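# Press the red mushroom button until it latches

## Task

Press the red mushroom-head button in far enough that it locks down, while keeping its box from toppling; at the end the hand must no longer touch the button, and no wooden crate, round tin or parts box may be left lying over.

## Robot and tools

Robot: two arms. left_arm carries a five-finger left hand and stands on the +y side; right_arm carries a right hand. Base positions in the scene frame: left_arm (-0.025, +0.262, +0.003) m, right_arm (-0.034, -0.376, +0.001) m, each turned slightly about z. A floor post stands behind the arms and a camera stand sits between them just behind the bases; both are fixed.

Frames: the scene frame has its origin at table height midway between the nominal bases, +z up, +x out over the table, +y toward left_arm. Image left/right does not match arm names. Each arm reports its hand point (end_effector_position in m, end_effector_quat_wxyz) in its own base frame. The hand point sits 0.05 m in front of the palm, in line with the index finger, 0.15 m from the wrist face; its +z runs along the straight fingers, +y out of the palm, +x across the palm away from the thumb on the right hand (toward the thumb on the left hand). Straight fingertips reach about 0.06-0.07 m past the point along +z and lie 0.06 m back along -y. A wrist bracket on the little-finger side juts out and can strike things.

One row = 28 numbers, each in [-1, 1], always for both arms: left dx, dy, dz, rx, ry, rz, then left hand little, ring, middle, index, thumb_bend, thumb_turn, force_limit, speed; then the same 14 for the right arm. The six pose numbers are an offset, not a pose: they shift the arm's Hand target (as it stood when the action or move began), along that Hand target's own axes. 1.0 equals 0.6 m of travel or 180 degrees; rx, ry, rz form one rotation vector. All six at 0 requests nothing new from that arm. Hand numbers are absolute targets: +1 open/straight, -1 closed; thumb_turn -1 puts the thumb opposite the fingers, +1 beside the palm. force_limit maps -1..+1 to about 0..10 N at the fingertip (0..15 N for the two thumb motors); speed rises from nearly zero at -1 to full at +0.48 and above. To keep a hand unchanged, resend the eight hand numbers of the last row actually run for it; before any row has run, use its hand_measured six values plus hand_force_limit and hand_speed.

Tools:
- execute_actions(actions, cameras): actions is a list of actions; each action is a list of up to 15 rows, one per 1/30 s step; a shorter action repeats its final row up to step 15. Every row in one action counts from that action's starting Hand target, so sending the same offset again moves further. cameras: list of names, ["all"] or []; by default images come only with an empty actions list.
- move(target, speed, blend, blocking, cameras): target is one 28-number row or a list of up to 15 rows; every row's offsets count from the same current Hand targets. The hand point travels a straight path; speed is the top path speed in m/s (0.002 to 4.3, default 0.25; rotation up to twice that in rad/s), one value or one per target. blend in m rounds corners in a list (0 means stop at each). Paths are capped at 10 s and ignore obstacles. blocking=false returns after about 0.5 s while motion continues. Result adds a move: line, e.g. done, off_target, moving, held, fault, plus limits=paced (pose clipped) or limits=held (steps withheld).
- wait(seconds 0-3600, cameras): lets time pass without new commands.
- stop(cameras): brakes a running move.
- zoom_image(camera, region [x0, y0, x1, y1] in pixels, at most 504 by 504): closer look at the newest image.
- show_instructions(): shows the reference pages.
- finished_scene(scene=1): ends the scene for good.

Cameras: cam_high and cam_low (672x504), cam_left_wrist and cam_right_wrist (616x616).

Reading results: Hand target is the last commanded pose after clipping; the next offset starts there. The hand often rests 1-3 cm (sometimes 5 cm) short, usually low, because of friction, gear play and weight; this by itself does not mean contact. Orientation commands are clipped each step to 40 degrees from the measured orientation. Joint positions, velocities and torques are listed per arm; torques carry offsets and noise. hand_measured, hand_stopped_by (moving, target, force, stalled, fault) and hand_load_n follow the motor order above; load is positive when the finger is pushed open.

Joint ranges (rad): waist -2.880..2.880, shoulder 0..3.142, elbow 0..3.019, wrist pitch -1.693..1.571, wrist yaw -1.571..1.571, wrist roll -2.094..2.094.

Cautions: approach the button slowly; contact force grows with speed and with how far past the surface the target lies. A blocked arm keeps pressing until commanded back past its hand point, so after the latch retract the hand. Do not let the arms or hands meet, do not strike fixed parts or the heavy box, and do not knock over or push off the table any crate, tin or parts box. Prolonged pushing or stretched poses heat motors: a MOTOR HOT line appears at 85 °C, and at 100 °C the arm drops for a while.

Each tool is called after "Emit:" in YAML: its name, and indented under it one key for each argument.

Reference images:

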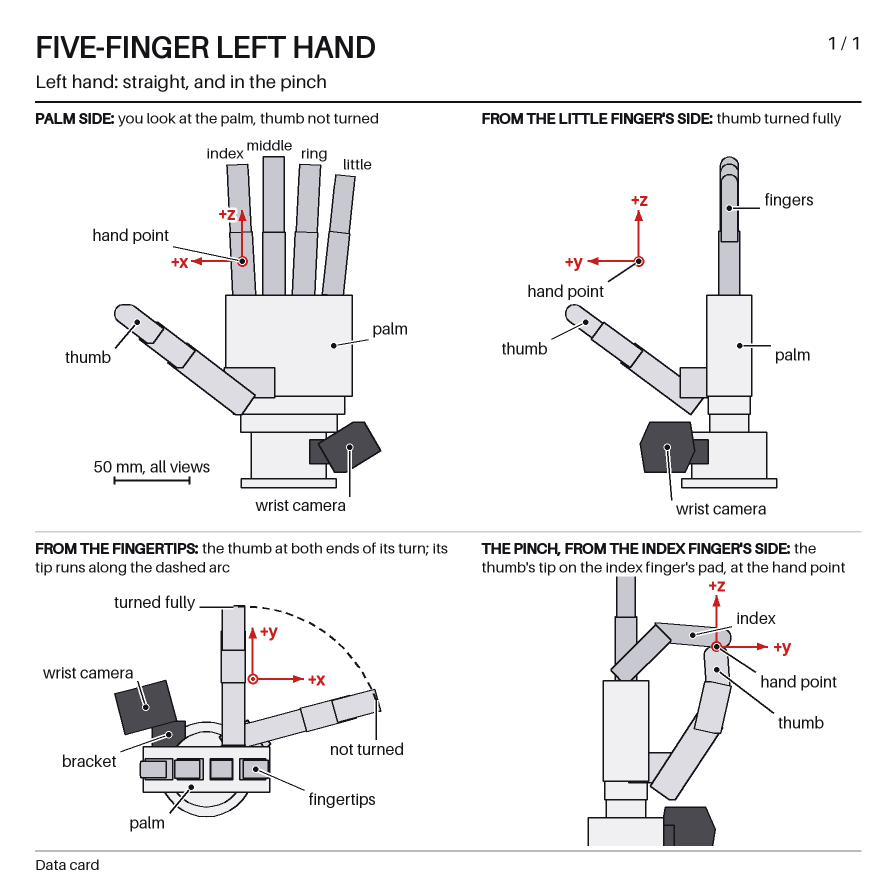

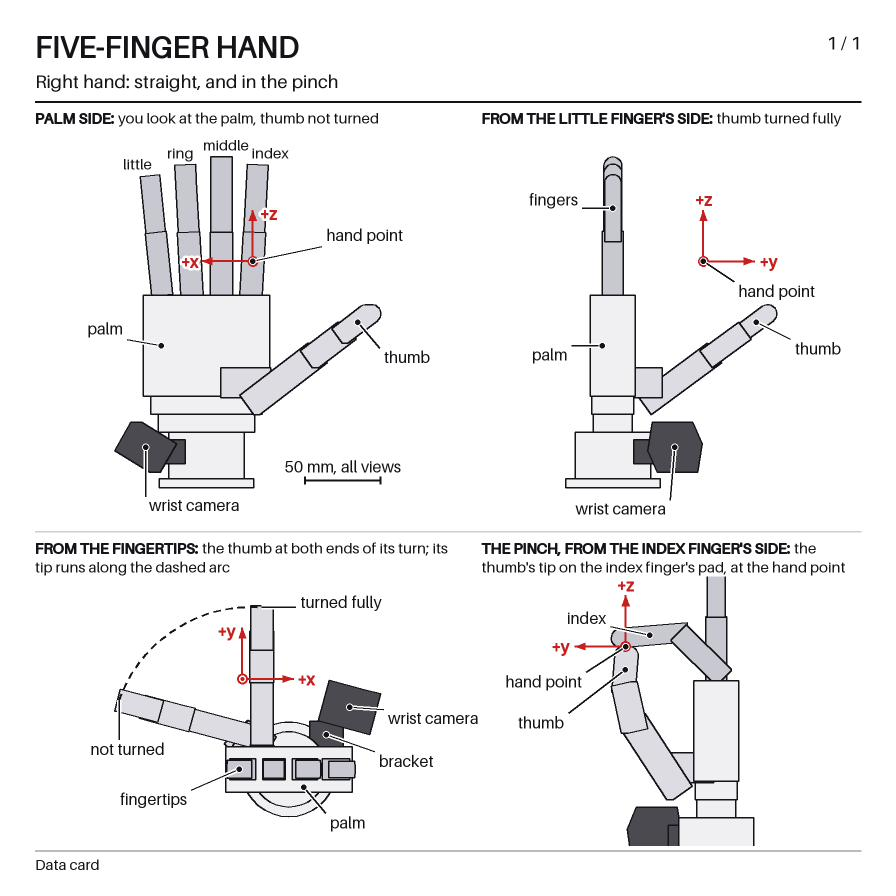

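## Session

Emit:
execute_actions:
  actions: []

Scene clock: 0.00 s.
left_arm: end_effector_position=(+0.4343, +0.0877, +0.1964) hand_measured=(+1.000, +1.000, +1.000, +1.000, +1.000, +1.000) hand_load_n=(+0.0, +0.0, +0.0, +0.0, +0.0, +0.0) hand_stopped_by=(target, target, target, target, target, target) hand_force_limit=0.00 hand_speed=-0.80 end_effector_quat_wxyz=(+0.614, -0.608, +0.458, -0.209) | right_arm: end_effector_position=(+0.4815, -0.1521, +0.1515) hand_measured=(+1.000, +1.000, +1.000, +1.000, +1.000, +1.000) hand_load_n=(+0.0, +0.0, +0.0, +0.0, +0.0, +0.0) hand_stopped_by=(target, target, target, target, target, target) hand_force_limit=0.00 hand_speed=-0.80 end_effector_quat_wxyz=(+0.454, +0.032, +0.889, +0.053)
Joint positions: left_arm=[-0.017 0.977 0.502 0.28 -0.604 0.206] | right_arm=[-0.625 1.388 0.736 -0.103 -0.555 1.262]
Joint velocities: within noise
Joint torques (N m): no reading
Heat: left arm: hottest waist 35 °C; right arm: hottest elbow 34 °C.
Hand target: left_arm +0.4438, +0.0859, +0.2208; +0.625, -0.601, +0.444, -0.224 | right_arm +0.4915, -0.1546, +0.1705; +0.471, +0.023, +0.881, +0.046

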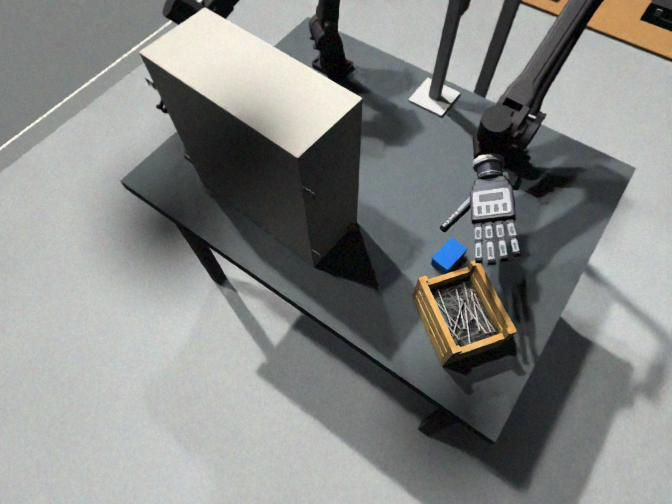

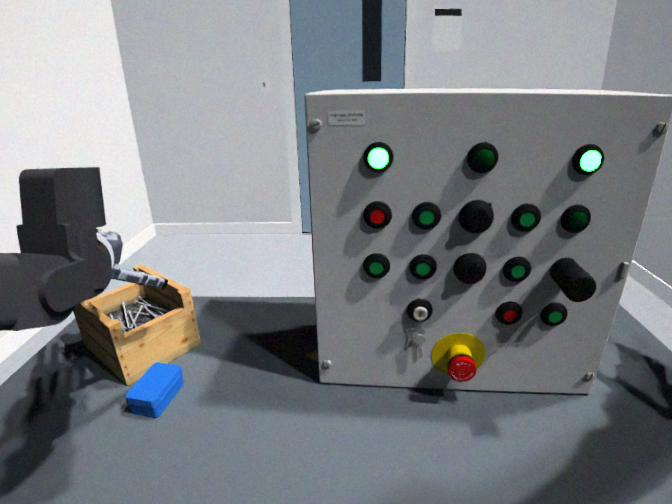

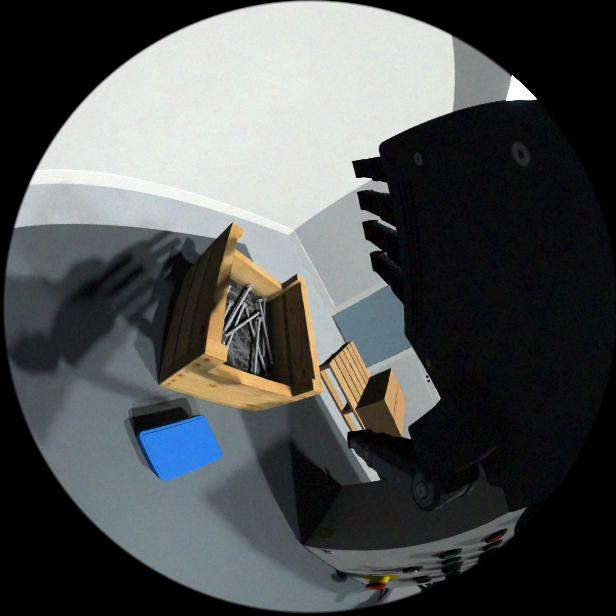

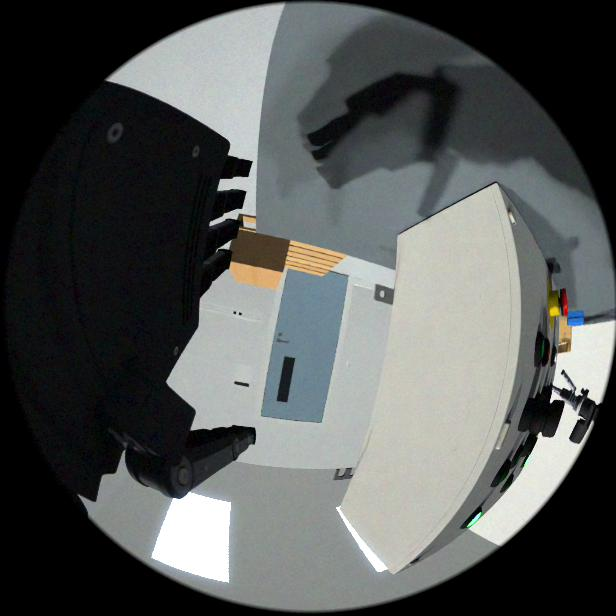

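Emit:
zoom_image:
  camera: "cam_low"
  region: [300, 280, 640, 450]

Emit:
zoom_image:
  camera: "cam_right_wrist"
  region: [380, 160, 616, 400]

Emit:
zoom_image:
  camera: "cam_high"
  region: [100, 0, 520, 300]

Scaled by 1.482 from the camera's image (finer frame: 960x720).

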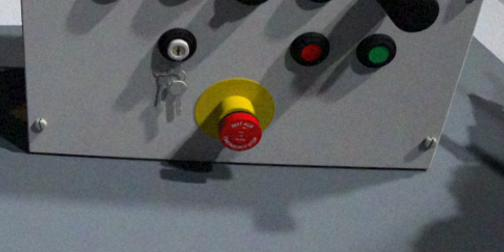

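Scaled by 2.100 from the camera's image (finer frame: 880x880).

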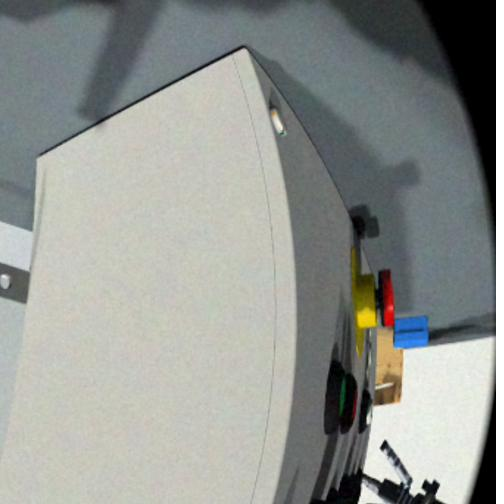

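Scaled by 1.200 from the camera's image (finer frame: 960x720).

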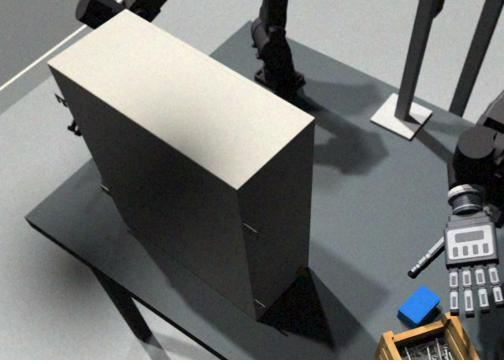

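Emit:
move:
  target: [0,0,0,0,0,0,1,1,1,1,1,1,0,-0.8,0.047,0.018,-0.37,0,0,0,-1,-1,-1,-1,1,1,0,0]
  speed: 0.2
  cameras: ["all"]

Scene clock: 90.30 s.
left_arm: end_effector_position=(+0.4343, +0.0877, +0.1964) hand_measured=(+1.000, +1.000, +1.000, +1.000, +1.000, +1.000) hand_load_n=(+0.0, +0.0, +0.0, +0.0, +0.0, +0.0) hand_stopped_by=(target, target, target, target, target, target) hand_force_limit=0.00 hand_speed=-0.80 end_effector_quat_wxyz=(+0.614, -0.608, +0.458, -0.209) | right_arm: end_effector_position=(+0.2886, -0.1444, +0.2479) hand_measured=(-1.000, -1.000, -1.000, -1.000, +1.000, +1.000) hand_load_n=(+0.0, +0.0, +0.0, +0.0, +0.0, +0.0) hand_stopped_by=(target, target, target, target, target, target) hand_force_limit=0.00 hand_speed=0.00 end_effector_quat_wxyz=(+0.459, +0.032, +0.886, +0.062)
Joint positions: left_arm=[-0.017 0.977 0.502 0.28 -0.604 0.206] | right_arm=[-1.09 0.884 0.684 -0.878 -0.867 0.785]
Joint torques (N m): left_arm=[0.15 -4.19 12.19 2.02 -0.08 0.04] | right_arm=[-1.32 -1.96 10.92 -0.24 -0.68 -0.05]
Heat: left arm: hottest elbow 45 °C; right arm: hottest elbow 40 °C.
Hand target: left_arm +0.4438, +0.0859, +0.2208; +0.625, -0.601, +0.444, -0.224 | right_arm +0.2912, -0.1547, +0.2708; +0.471, +0.023, +0.881, +0.046
Off the commanded pose: left_arm 0.026 m, 3 deg | right_arm 0.025 m, 3 deg.
move: off_target (right_arm)

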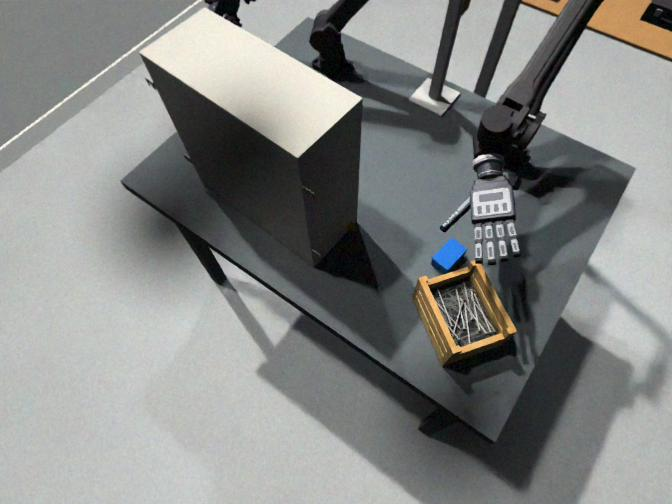

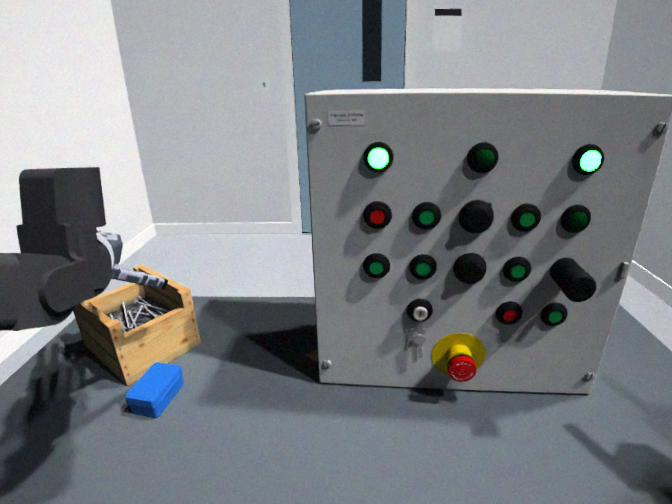

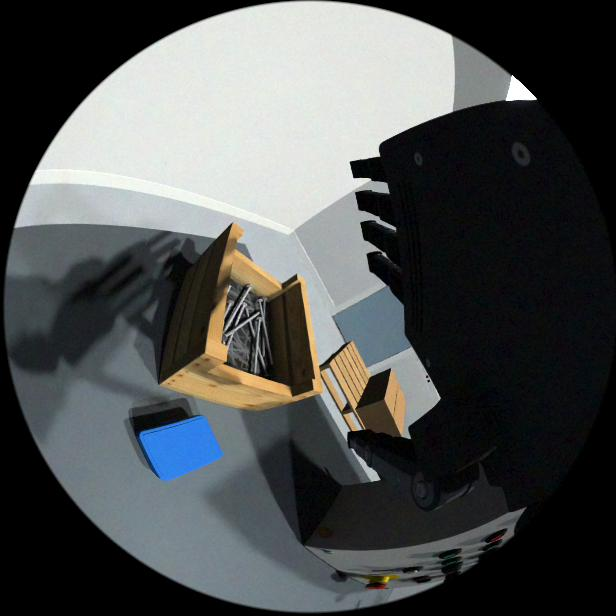

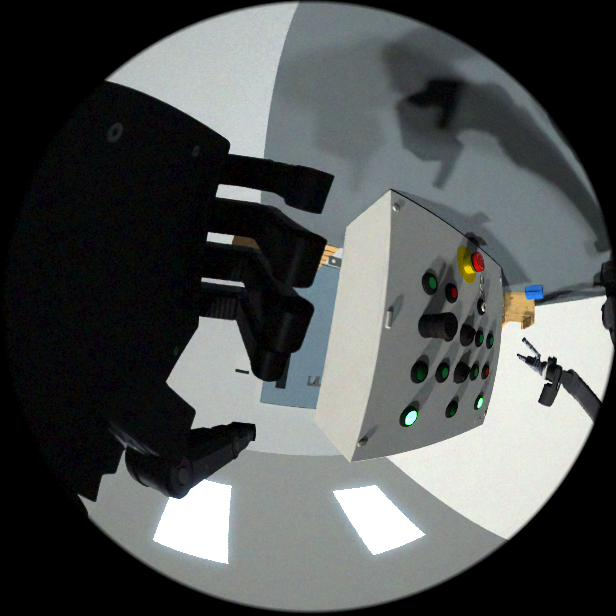

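Emit:
move:
  target: [0,0,0,0,0,0,1,1,1,1,1,1,0,-0.8,0.066,0.336,0.023,0.052,-0.025,-0.527,-1,-1,-1,-1,1,1,0,0]
  speed: 0.25
  cameras: ["all"]

Scene clock: 114.07 s.
left_arm: end_effector_position=(+0.4343, +0.0877, +0.1964) hand_measured=(+1.000, +1.000, +1.000, +1.000, +1.000, +1.000) hand_load_n=(+0.0, +0.0, +0.0, +0.0, +0.0, +0.0) hand_stopped_by=(target, target, target, target, target, target) hand_force_limit=0.00 hand_speed=-0.80 end_effector_quat_wxyz=(+0.614, -0.608, +0.458, -0.209) | right_arm: end_effector_position=(+0.2730, +0.0482, +0.2381) hand_measured=(-1.000, -1.000, -1.000, -1.000, +1.000, +1.000) hand_load_n=(+0.0, +0.0, +0.0, +0.0, +0.0, +0.0) hand_stopped_by=(target, target, target, target, target, target) hand_force_limit=0.00 hand_speed=0.00 end_effector_quat_wxyz=(-0.368, +0.598, -0.611, +0.365)
Joint positions: left_arm=[-0.017 0.977 0.502 0.28 -0.604 0.206] | right_arm=[0.14 0.364 0.593 -0.715 0.131 0.083]
Joint torques (N m): left_arm=[0.15 -4.13 12.18 2.02 -0.08 0.04] | right_arm=[0.5 1.55 8.2 3.02 0.13 -0.08]
Heat: left arm: hottest elbow 46 °C; right arm: hottest elbow 44 °C.
Hand target: left_arm +0.4438, +0.0859, +0.2208; +0.625, -0.601, +0.444, -0.224 | right_arm +0.2801, +0.0500, +0.2509; -0.380, +0.597, -0.596, +0.380
Off the commanded pose: left_arm 0.026 m, 3 deg | right_arm 0.015 m, 3 deg.
move: off_target (right_arm)

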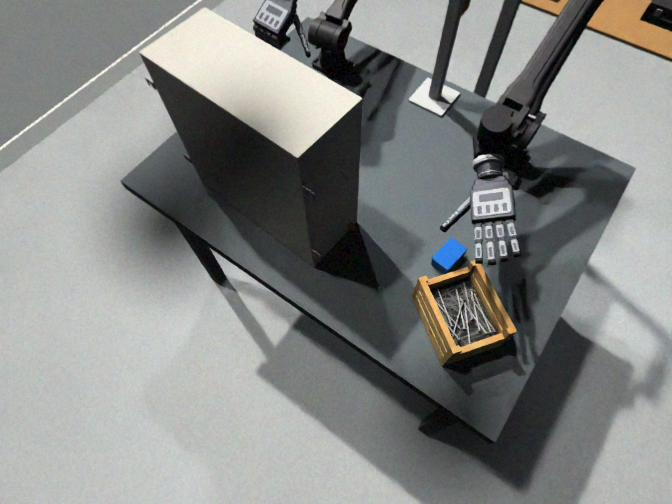

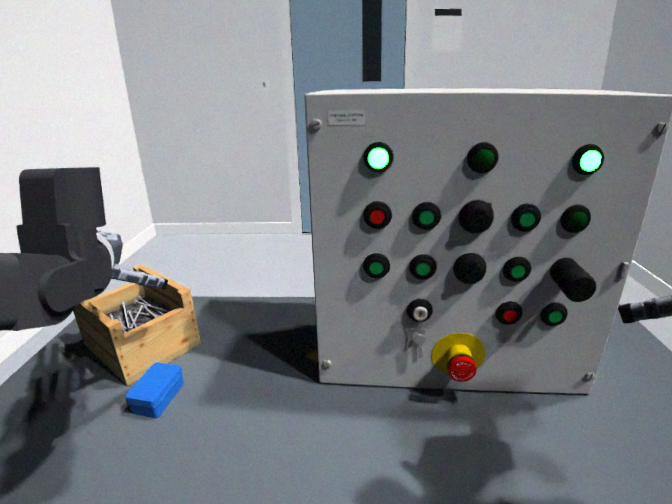

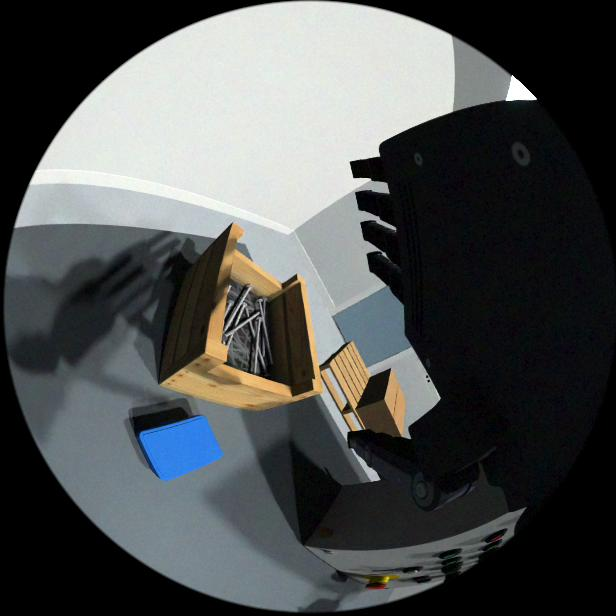

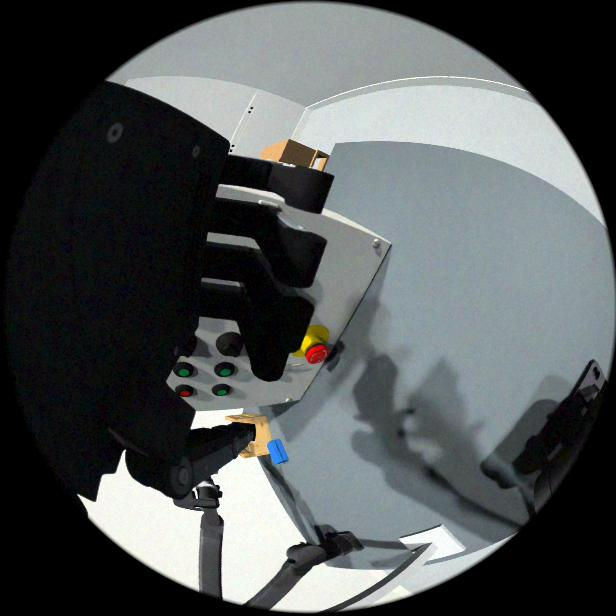

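Emit:
move:
  target: [0,0,0,0,0,0,1,1,1,1,1,1,0,-0.8,-0.15,0.151,0.0705,0,0,0,-1,-1,-1,-1,1,1,0,0]
  speed: 0.2
  cameras: ["cam_low","cam_right_wrist"]

Scene clock: 157.10 s.
left_arm: end_effector_position=(+0.4343, +0.0877, +0.1964) hand_measured=(+1.000, +1.000, +1.000, +1.000, +1.000, +1.000) hand_load_n=(+0.0, +0.0, +0.0, +0.0, +0.0, +0.0) hand_stopped_by=(target, target, target, target, target, target) hand_force_limit=0.00 hand_speed=-0.80 end_effector_quat_wxyz=(+0.614, -0.608, +0.458, -0.209) | right_arm: end_effector_position=(+0.2726, +0.1316, +0.1403) hand_measured=(-1.000, -1.000, -1.000, -1.000, +1.000, +1.000) hand_load_n=(+0.0, +0.0, +0.0, +0.0, +0.0, +0.0) hand_stopped_by=(target, target, target, target, target, target) hand_force_limit=0.00 hand_speed=0.00 end_effector_quat_wxyz=(-0.363, +0.610, -0.593, +0.381)
Joint positions: left_arm=[-0.017 0.977 0.502 0.28 -0.604 0.206] | right_arm=[0.695 0.505 0.372 -0.448 0.618 0.325]
Joint torques (N m): left_arm=[0.15 -4.19 12.18 2 -0.08 0.03] | right_arm=[0.32 1.26 8.58 2.69 0.4 0.1]
Heat: left arm: hottest elbow 47 °C; right arm: hottest elbow 43 °C.
Hand target: left_arm +0.4438, +0.0859, +0.2208; +0.625, -0.601, +0.444, -0.224 | right_arm +0.2801, +0.1399, +0.1508; -0.380, +0.597, -0.596, +0.380
Off the commanded pose: left_arm 0.026 m, 3 deg | right_arm 0.015 m, 3 deg.
move: off_target (right_arm)

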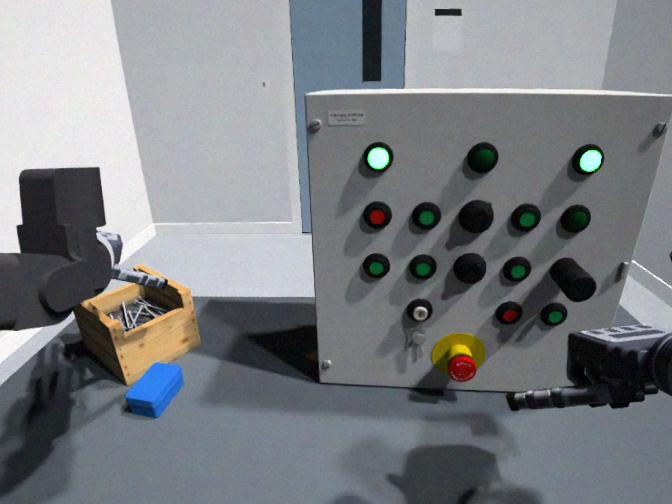

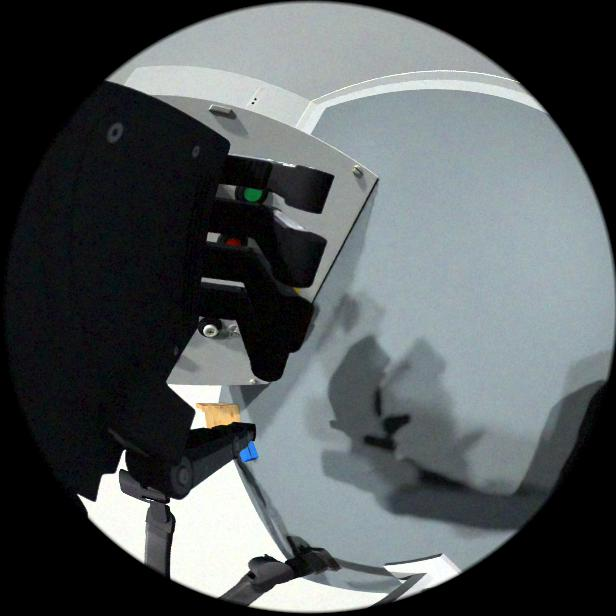

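Emit:
zoom_image:
  camera: "cam_low"
  region: [0, 150, 240, 350]

Emit:
zoom_image:
  camera: "cam_low"
  region: [432, 250, 672, 450]

Scaled by 2.100 from the camera's image (finer frame: 960x720).

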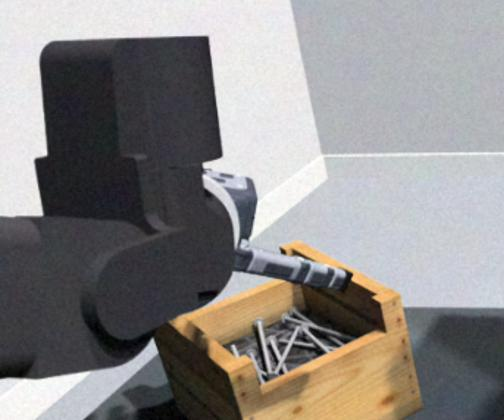

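Scaled by 2.100 from the camera's image (finer frame: 960x720).

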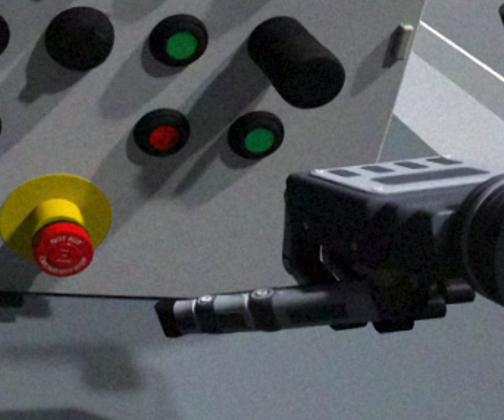

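Emit:
move:
  target: [0,0,0,0,0,0,1,1,1,1,1,1,0,-0.8,-0.152,0.103,0.134,0.094,0,0,-1,-1,-1,-1,1,1,0,0]
  speed: 0.15
  cameras: ["cam_low","cam_right_wrist"]

Scene clock: 227.23 s.
left_arm: end_effector_position=(+0.4343, +0.0877, +0.1964) hand_measured=(+1.000, +1.000, +1.000, +1.000, +1.000, +1.000) hand_load_n=(+0.0, +0.0, +0.0, +0.0, +0.0, -0.5) hand_stopped_by=(target, target, target, target, target, target) hand_force_limit=0.00 hand_speed=-0.80 end_effector_quat_wxyz=(+0.614, -0.608, +0.458, -0.209) | right_arm: end_effector_position=(+0.3280, +0.2217, +0.0540) hand_measured=(-1.000, -1.000, -1.000, -1.000, +1.000, +1.000) hand_load_n=(+0.0, +0.0, +0.0, +0.0, +0.0, -0.5) hand_stopped_by=(target, target, target, target, target, target) hand_force_limit=0.00 hand_speed=0.00 end_effector_quat_wxyz=(-0.451, +0.537, -0.542, +0.464)
Joint positions: left_arm=[-0.017 0.977 0.502 0.28 -0.604 0.206] | right_arm=[0.931 1.384 0.228 0.879 0.933 0.215]
Joint torques (N m): left_arm=[0.09 -4.19 12.19 2 -0.08 0.04] | right_arm=[0.21 -4.42 3.66 2.73 0.23 -0.08]
Heat: left arm: hottest elbow 48 °C; right arm: hottest elbow 41 °C.
Hand target: left_arm +0.4438, +0.0859, +0.2208; +0.625, -0.601, +0.444, -0.224 | right_arm +0.3269, +0.2310, +0.0607; -0.463, +0.534, -0.534, +0.464
Off the commanded pose: left_arm 0.026 m, 3 deg | right_arm 0.011 m, 2 deg.
move: off_target (right_arm)

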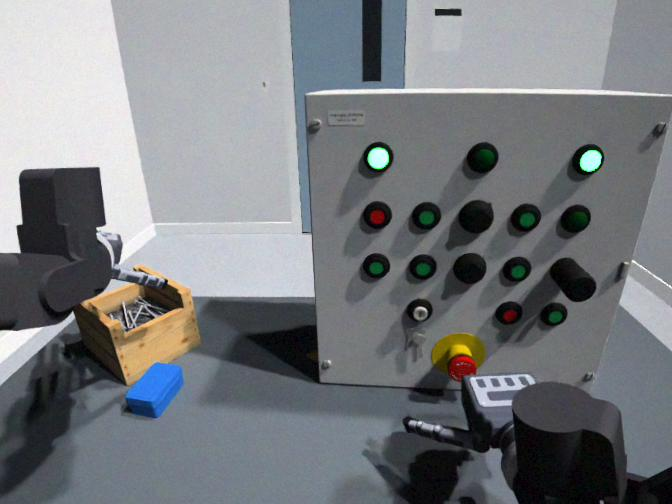

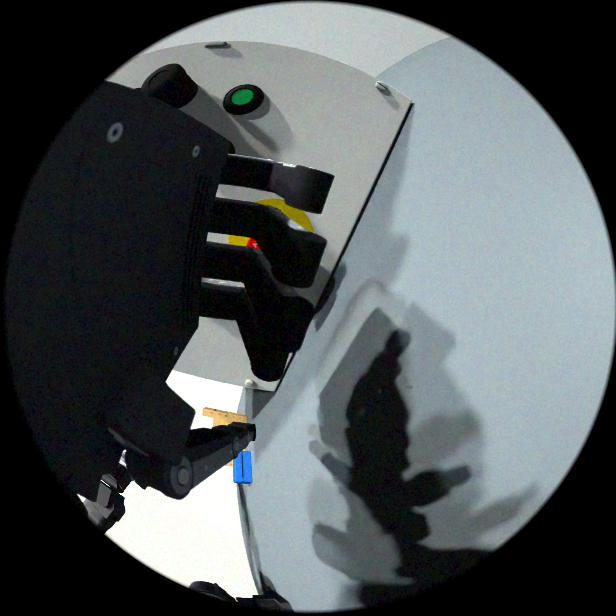

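Emit:
zoom_image:
  camera: "cam_low"
  region: [380, 300, 620, 500]

Emit:
zoom_image:
  camera: "cam_right_wrist"
  region: [150, 120, 450, 420]

Scaled by 2.100 from the camera's image (finer frame: 960x720).

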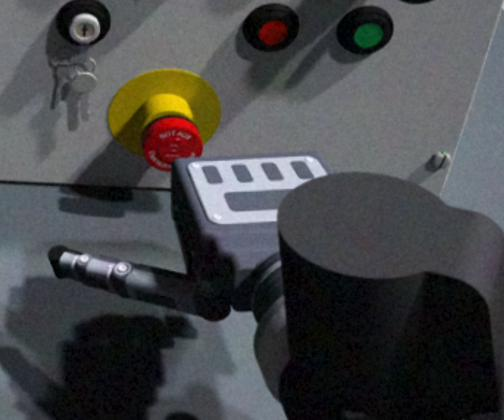

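Scaled by 1.680 from the camera's image (finer frame: 880x880).

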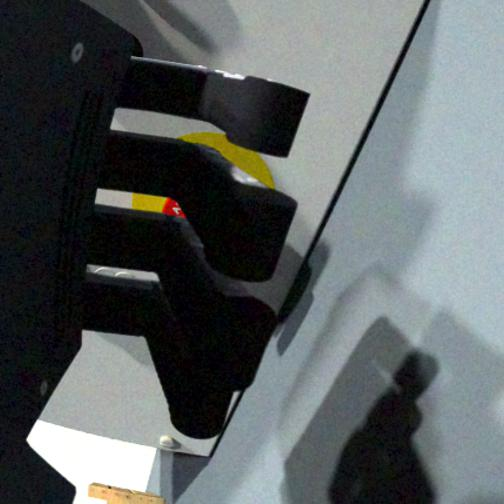

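Emit:
move:
  target: [0,0,0,0,0,0,1,1,1,1,1,1,0,-0.8,0.0125,0.033,0.062,-0.105,0,0,-1,-1,-1,-1,1,1,0,0]
  speed: 0.1
  cameras: ["cam_low","cam_right_wrist"]

Scene clock: 297.10 s.
left_arm: end_effector_position=(+0.4343, +0.0877, +0.1964) hand_measured=(+1.000, +1.000, +1.000, +1.000, +1.000, +1.000) hand_load_n=(+0.0, +0.0, +0.0, +0.0, +0.0, -0.5) hand_stopped_by=(target, target, target, target, target, target) hand_force_limit=0.00 hand_speed=-0.80 end_effector_quat_wxyz=(+0.614, -0.608, +0.458, -0.209) | right_arm: end_effector_position=(+0.3422, +0.2164, +0.0166) hand_measured=(-1.000, -1.000, -1.000, -1.000, +1.000, +1.000) hand_load_n=(+0.0, +0.5, +0.0, +0.0, +0.0, -0.5) hand_stopped_by=(target, target, target, target, target, target) hand_force_limit=0.00 hand_speed=0.00 end_effector_quat_wxyz=(-0.353, +0.625, -0.591, +0.369)
Joint positions: left_arm=[-0.017 0.977 0.502 0.28 -0.604 0.206] | right_arm=[0.752 1.302 0.374 0.291 0.638 0.366]
Joint torques (N m): left_arm=[0.15 -4.19 12.16 2.02 -0.08 0.04] | right_arm=[-1.26 -6.07 7.82 0.58 0.15 0.16]
Heat: left arm: hottest elbow 49 °C; right arm: hottest elbow 38 °C.
Hand target: left_arm +0.4438, +0.0859, +0.2208; +0.625, -0.601, +0.444, -0.224 | right_arm +0.3610, +0.2234, +0.0359; -0.369, +0.603, -0.603, +0.370
Off the commanded pose: left_arm 0.026 m, 3 deg | right_arm 0.028 m, 3 deg.
move: off_target (right_arm)

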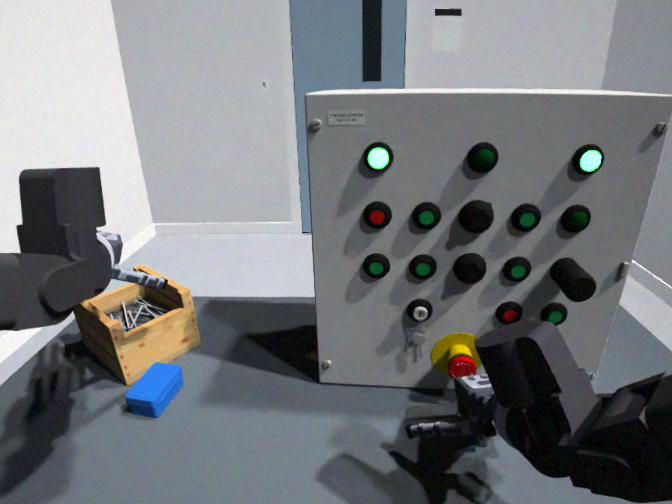

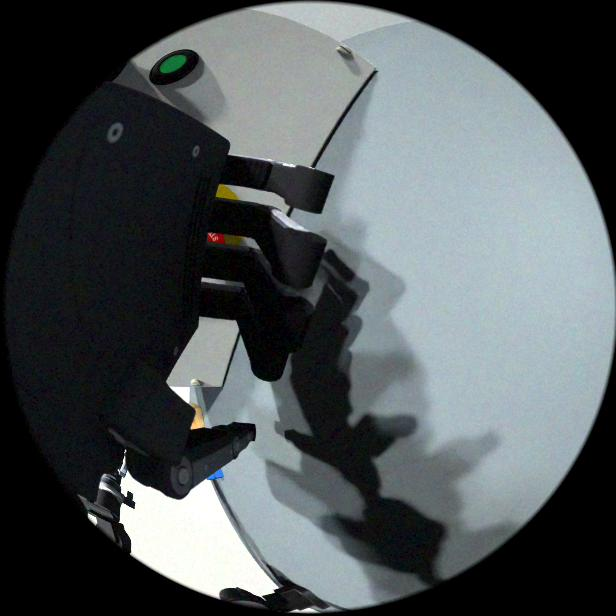

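Emit:
execute_actions:
  actions:
    - [[0,0,0,0,0,0,1,1,1,1,1,1,0,-0.8,0,0,0,0,0,0,-1,-1,-1,-1,1,1,0,0]]
  cameras: ["cam_low","cam_high"]

Emit:
zoom_image:
  camera: "cam_low"
  region: [380, 300, 620, 500]

Scene clock: 303.07 s.
left_arm: end_effector_position=(+0.4343, +0.0877, +0.1964) hand_measured=(+1.000, +1.000, +1.000, +1.000, +1.000, +1.000) hand_load_n=(+0.0, +0.0, +0.0, +0.0, +0.0, -0.5) hand_stopped_by=(target, target, target, target, target, target) hand_force_limit=0.00 hand_speed=-0.80 end_effector_quat_wxyz=(+0.614, -0.608, +0.458, -0.209) | right_arm: end_effector_position=(+0.3422, +0.2164, +0.0166) hand_measured=(-1.000, -1.000, -1.000, -1.000, +1.000, +1.000) hand_load_n=(+0.0, +0.0, +0.0, +0.0, +0.0, +0.0) hand_stopped_by=(target, target, target, target, target, target) hand_force_limit=0.00 hand_speed=0.00 end_effector_quat_wxyz=(-0.353, +0.625, -0.591, +0.369)
Joint positions: left_arm=[-0.017 0.977 0.502 0.28 -0.604 0.206] | right_arm=[0.752 1.302 0.374 0.291 0.638 0.366]
Joint torques (N m): left_arm=[0.15 -4.19 12.19 1.99 -0.08 0.04] | right_arm=[-0.97 -6.36 7.84 0.59 0.17 0.16]
Heat: left arm: hottest elbow 49 °C; right arm: hottest elbow 39 °C.
Hand target: left_arm +0.4438, +0.0859, +0.2208; +0.625, -0.601, +0.444, -0.224 | right_arm +0.3610, +0.2234, +0.0359; -0.369, +0.603, -0.603, +0.370
Off the commanded pose: left_arm 0.026 m, 3 deg | right_arm 0.028 m, 3 deg.
Images, in order (width x height): cam_high 672x504, cam_low 672x504.

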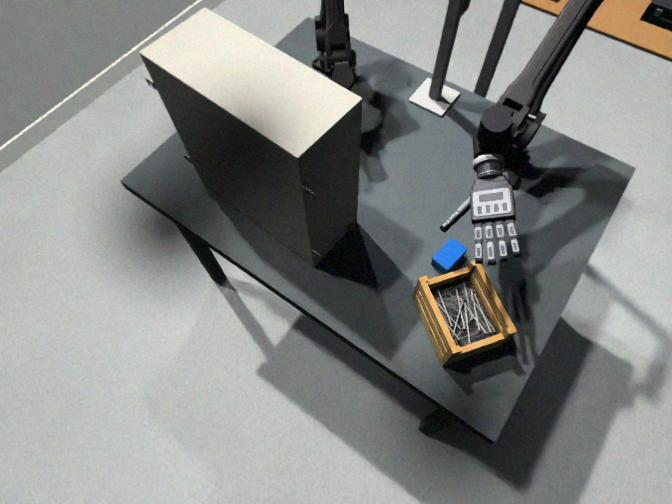

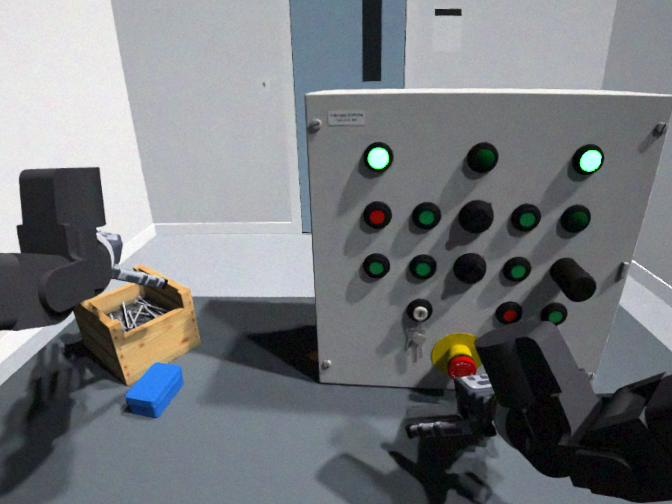

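Scaled by 2.100 from the camera's image (finer frame: 960x720).

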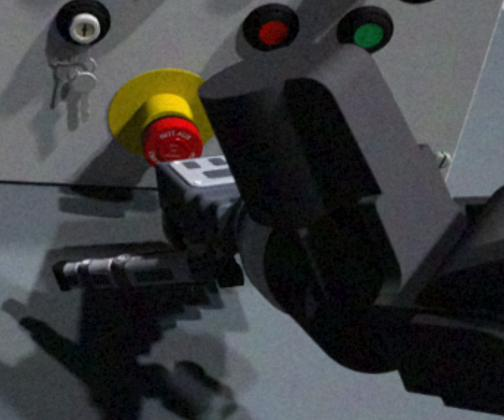

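Emit:
move:
  target: [0,0,0,0,0,0,1,1,1,1,1,1,0,-0.8,0.003,-0.045,0.052,0,0,0,-1,-1,-1,-1,1,1,0,0]
  speed: 0.08
  cameras: ["cam_low","cam_right_wrist"]

Emit:
zoom_image:
  camera: "cam_low"
  region: [380, 300, 620, 500]

Scene clock: 318.70 s.
left_arm: end_effector_position=(+0.4343, +0.0877, +0.1964) hand_measured=(+1.000, +1.000, +1.000, +1.000, +1.000, +1.000) hand_load_n=(+0.0, +0.0, +0.0, +0.0, +0.0, -0.5) hand_stopped_by=(target, target, target, target, target, target) hand_force_limit=0.00 hand_speed=-0.80 end_effector_quat_wxyz=(+0.614, -0.608, +0.458, -0.209) | right_arm: end_effector_position=(+0.3763, +0.2196, +0.0323) hand_measured=(-1.000, -1.000, -1.000, -1.000, +1.000, +1.000) hand_load_n=(+0.0, +0.0, +0.0, +0.0, +0.0, +0.0) hand_stopped_by=(target, target, target, target, target, target) hand_force_limit=0.00 hand_speed=0.00 end_effector_quat_wxyz=(-0.366, +0.612, -0.600, +0.361)
Joint positions: left_arm=[-0.017 0.977 0.502 0.28 -0.604 0.206] | right_arm=[0.675 1.327 0.441 0.291 0.571 0.347]
Joint torques (N m): left_arm=[0.15 -4.19 12.18 2 -0.08 0.04] | right_arm=[-2.14 -4.6 9.18 0.85 -0.01 -0.09]
Heat: left arm: hottest elbow 49 °C; right arm: hottest elbow 40 °C.
Hand target: left_arm +0.4438, +0.0859, +0.2208; +0.625, -0.601, +0.444, -0.224 | right_arm +0.4010, +0.2216, +0.0458; -0.369, +0.603, -0.603, +0.370
Off the commanded pose: left_arm 0.026 m, 3 deg | right_arm 0.028 m, 2 deg.
move: off_target (right_arm)

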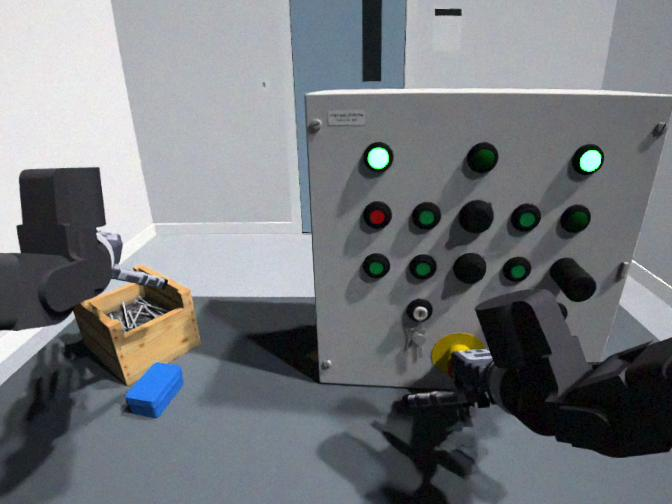

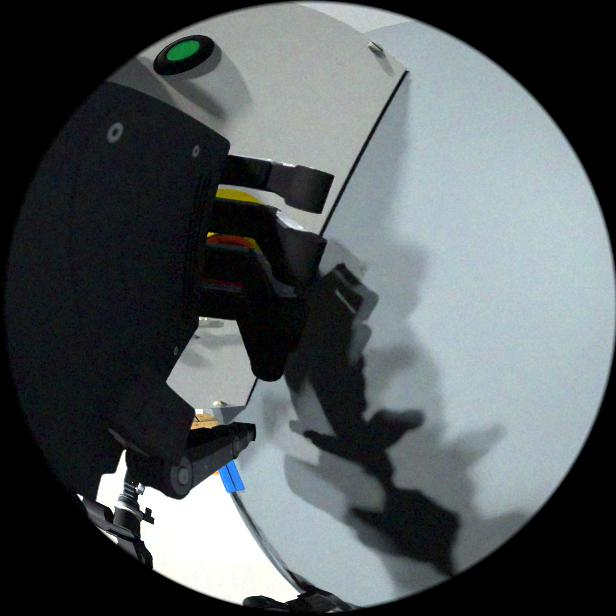

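Scaled by 2.100 from the camera's image (finer frame: 960x720).

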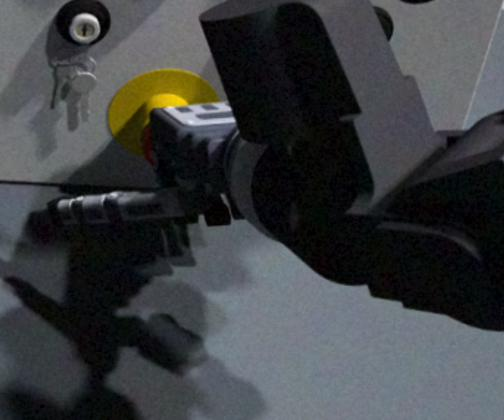

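Emit:
move:
  target: [0,0,0,0,0,0,1,1,1,1,1,1,0,-0.8,0.01,-0.008,0.052,0,0,0,-1,-1,-1,-1,1,1,0,0]
  speed: 0.05
  cameras: ["cam_low","cam_right_wrist"]

Emit:
zoom_image:
  camera: "cam_low"
  region: [380, 300, 620, 500]

Emit:
zoom_image:
  camera: "cam_right_wrist"
  region: [150, 120, 350, 320]

Scene clock: 329.20 s.
left_arm: end_effector_position=(+0.4343, +0.0877, +0.1964) hand_measured=(+1.000, +1.000, +1.000, +1.000, +1.000, +1.000) hand_load_n=(+0.0, +0.0, +0.0, +0.0, +0.0, +0.0) hand_stopped_by=(target, target, target, target, target, target) hand_force_limit=0.00 hand_speed=-0.80 end_effector_quat_wxyz=(+0.614, -0.608, +0.458, -0.209) | right_arm: end_effector_position=(+0.3812, +0.2184, +0.0323) hand_measured=(-1.000, -1.000, -1.000, -1.000, +1.000, +1.000) hand_load_n=(-0.5, +0.0, -1.5, +0.0, +0.0, +0.0) hand_stopped_by=(target, target, target, target, target, target) hand_force_limit=0.00 hand_speed=0.00 end_effector_quat_wxyz=(-0.369, +0.627, -0.588, +0.354)
Joint positions: left_arm=[-0.017 0.977 0.502 0.28 -0.604 0.206] | right_arm=[0.645 1.33 0.446 0.303 0.513 0.3]
Joint torques (N m): left_arm=[0.21 -4.19 12.19 2 -0.08 0.04] | right_arm=[-4.84 -0.21 11.15 2.93 -0.03 -0.08]
Heat: left arm: hottest elbow 49 °C; right arm: hottest elbow 40 °C.
Hand target: left_arm +0.4438, +0.0859, +0.2208; +0.625, -0.601, +0.444, -0.224 | right_arm +0.4310, +0.2156, +0.0360; -0.369, +0.603, -0.603, +0.370
Off the commanded pose: left_arm 0.026 m, 3 deg | right_arm 0.050 m, 4 deg.
move: off_target (right_arm)

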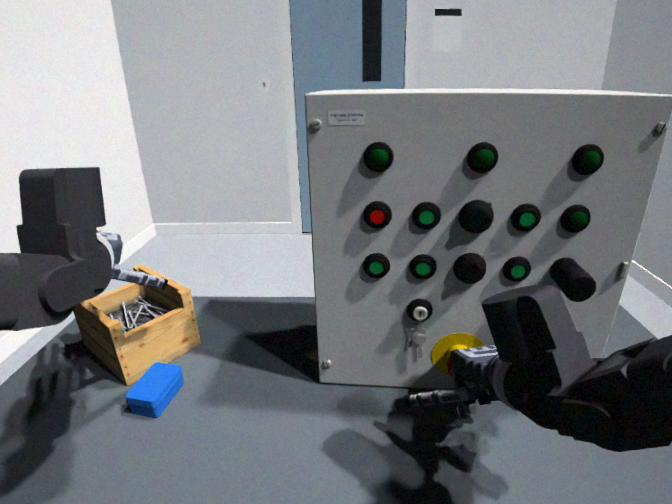

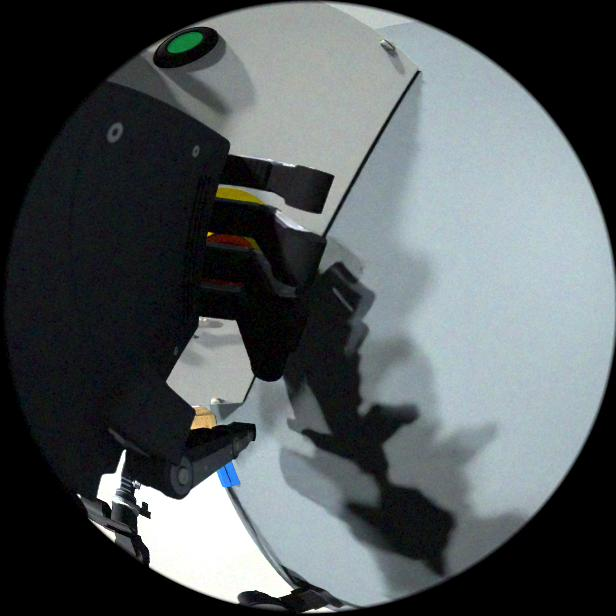

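Scaled by 2.100 from the camera's image (finer frame: 960x720).

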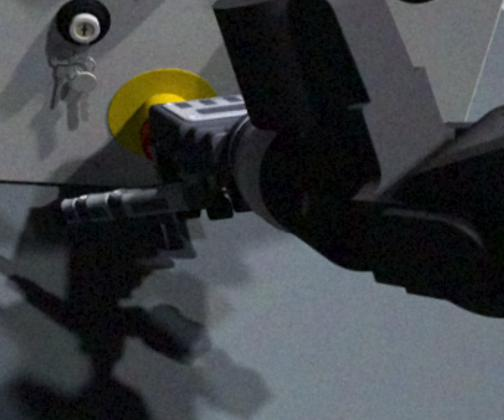

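Scaled by 2.520 from the camera's image (finer frame: 880x880).

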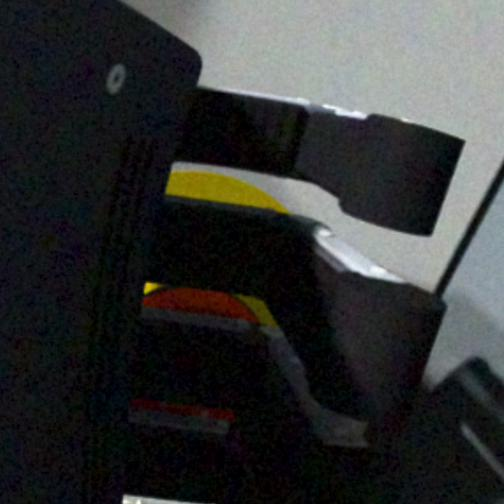

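Emit:
move:
  target: [0,0,0,0,0,0,1,1,1,1,1,1,0,-0.8,0,0.068,-0.134,0,0,0,-1,-1,-1,-1,1,1,0,0]
  speed: 0.08
  cameras: ["cam_low","cam_right_wrist"]

Emit:
zoom_image:
  camera: "cam_low"
  region: [380, 300, 620, 500]

Scene clock: 343.60 s.
left_arm: end_effector_position=(+0.4343, +0.0877, +0.1964) hand_measured=(+1.000, +1.000, +1.000, +1.000, +1.000, +1.000) hand_load_n=(+0.0, +0.0, +0.0, +0.0, +0.0, -0.5) hand_stopped_by=(target, target, target, target, target, target) hand_force_limit=0.00 hand_speed=-0.80 end_effector_quat_wxyz=(+0.614, -0.608, +0.458, -0.209) | right_arm: end_effector_position=(+0.3422, +0.2069, +0.0271) hand_measured=(-1.000, -1.000, -1.000, -1.000, +1.000, +1.000) hand_load_n=(+0.0, +0.0, +0.5, +0.0, +0.0, +0.0) hand_stopped_by=(target, target, target, target, target, target) hand_force_limit=0.00 hand_speed=0.00 end_effector_quat_wxyz=(-0.358, +0.608, -0.602, +0.374)
Joint positions: left_arm=[-0.017 0.977 0.502 0.28 -0.604 0.206] | right_arm=[0.74 1.25 0.362 0.263 0.654 0.386]
Joint torques (N m): left_arm=[0.15 -4.19 12.19 2.02 -0.08 0.04] | right_arm=[0.79 -6.59 5.35 0.53 0.4 0.19]
Heat: left arm: hottest elbow 49 °C; right arm: hottest elbow 41 °C.
Hand target: left_arm +0.4438, +0.0859, +0.2208; +0.625, -0.601, +0.444, -0.224 | right_arm +0.3409, +0.2156, +0.0361; -0.369, +0.603, -0.603, +0.370
Off the commanded pose: left_arm 0.026 m, 3 deg | right_arm 0.013 m, 2 deg.
move: off_target (right_arm)

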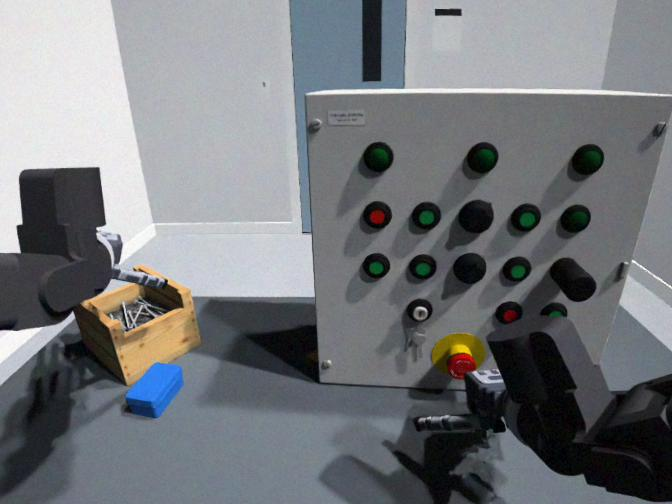

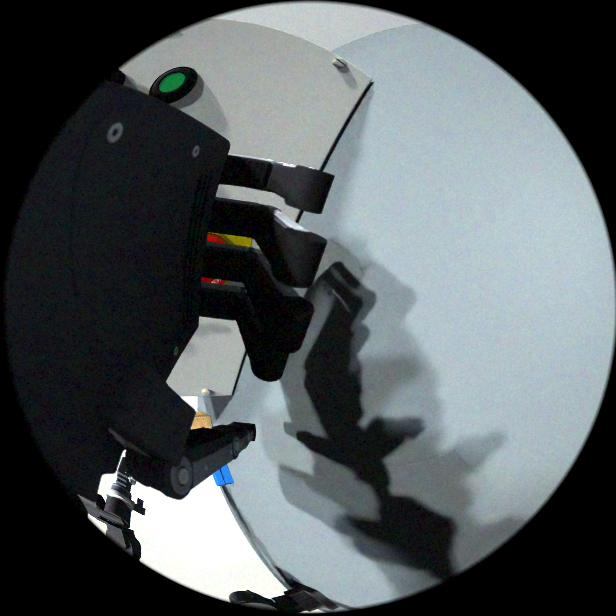

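Scaled by 2.100 from the camera's image (finer frame: 960x720).

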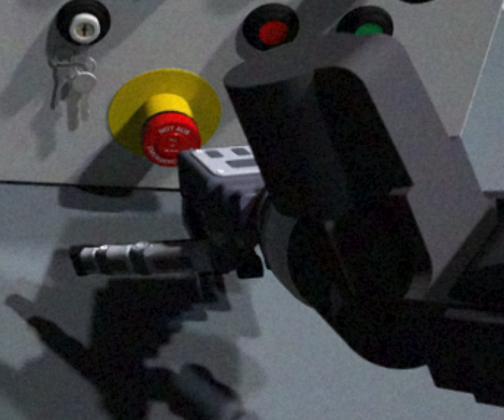

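Emit:
finished_scene:

The scene is finished: the task was done.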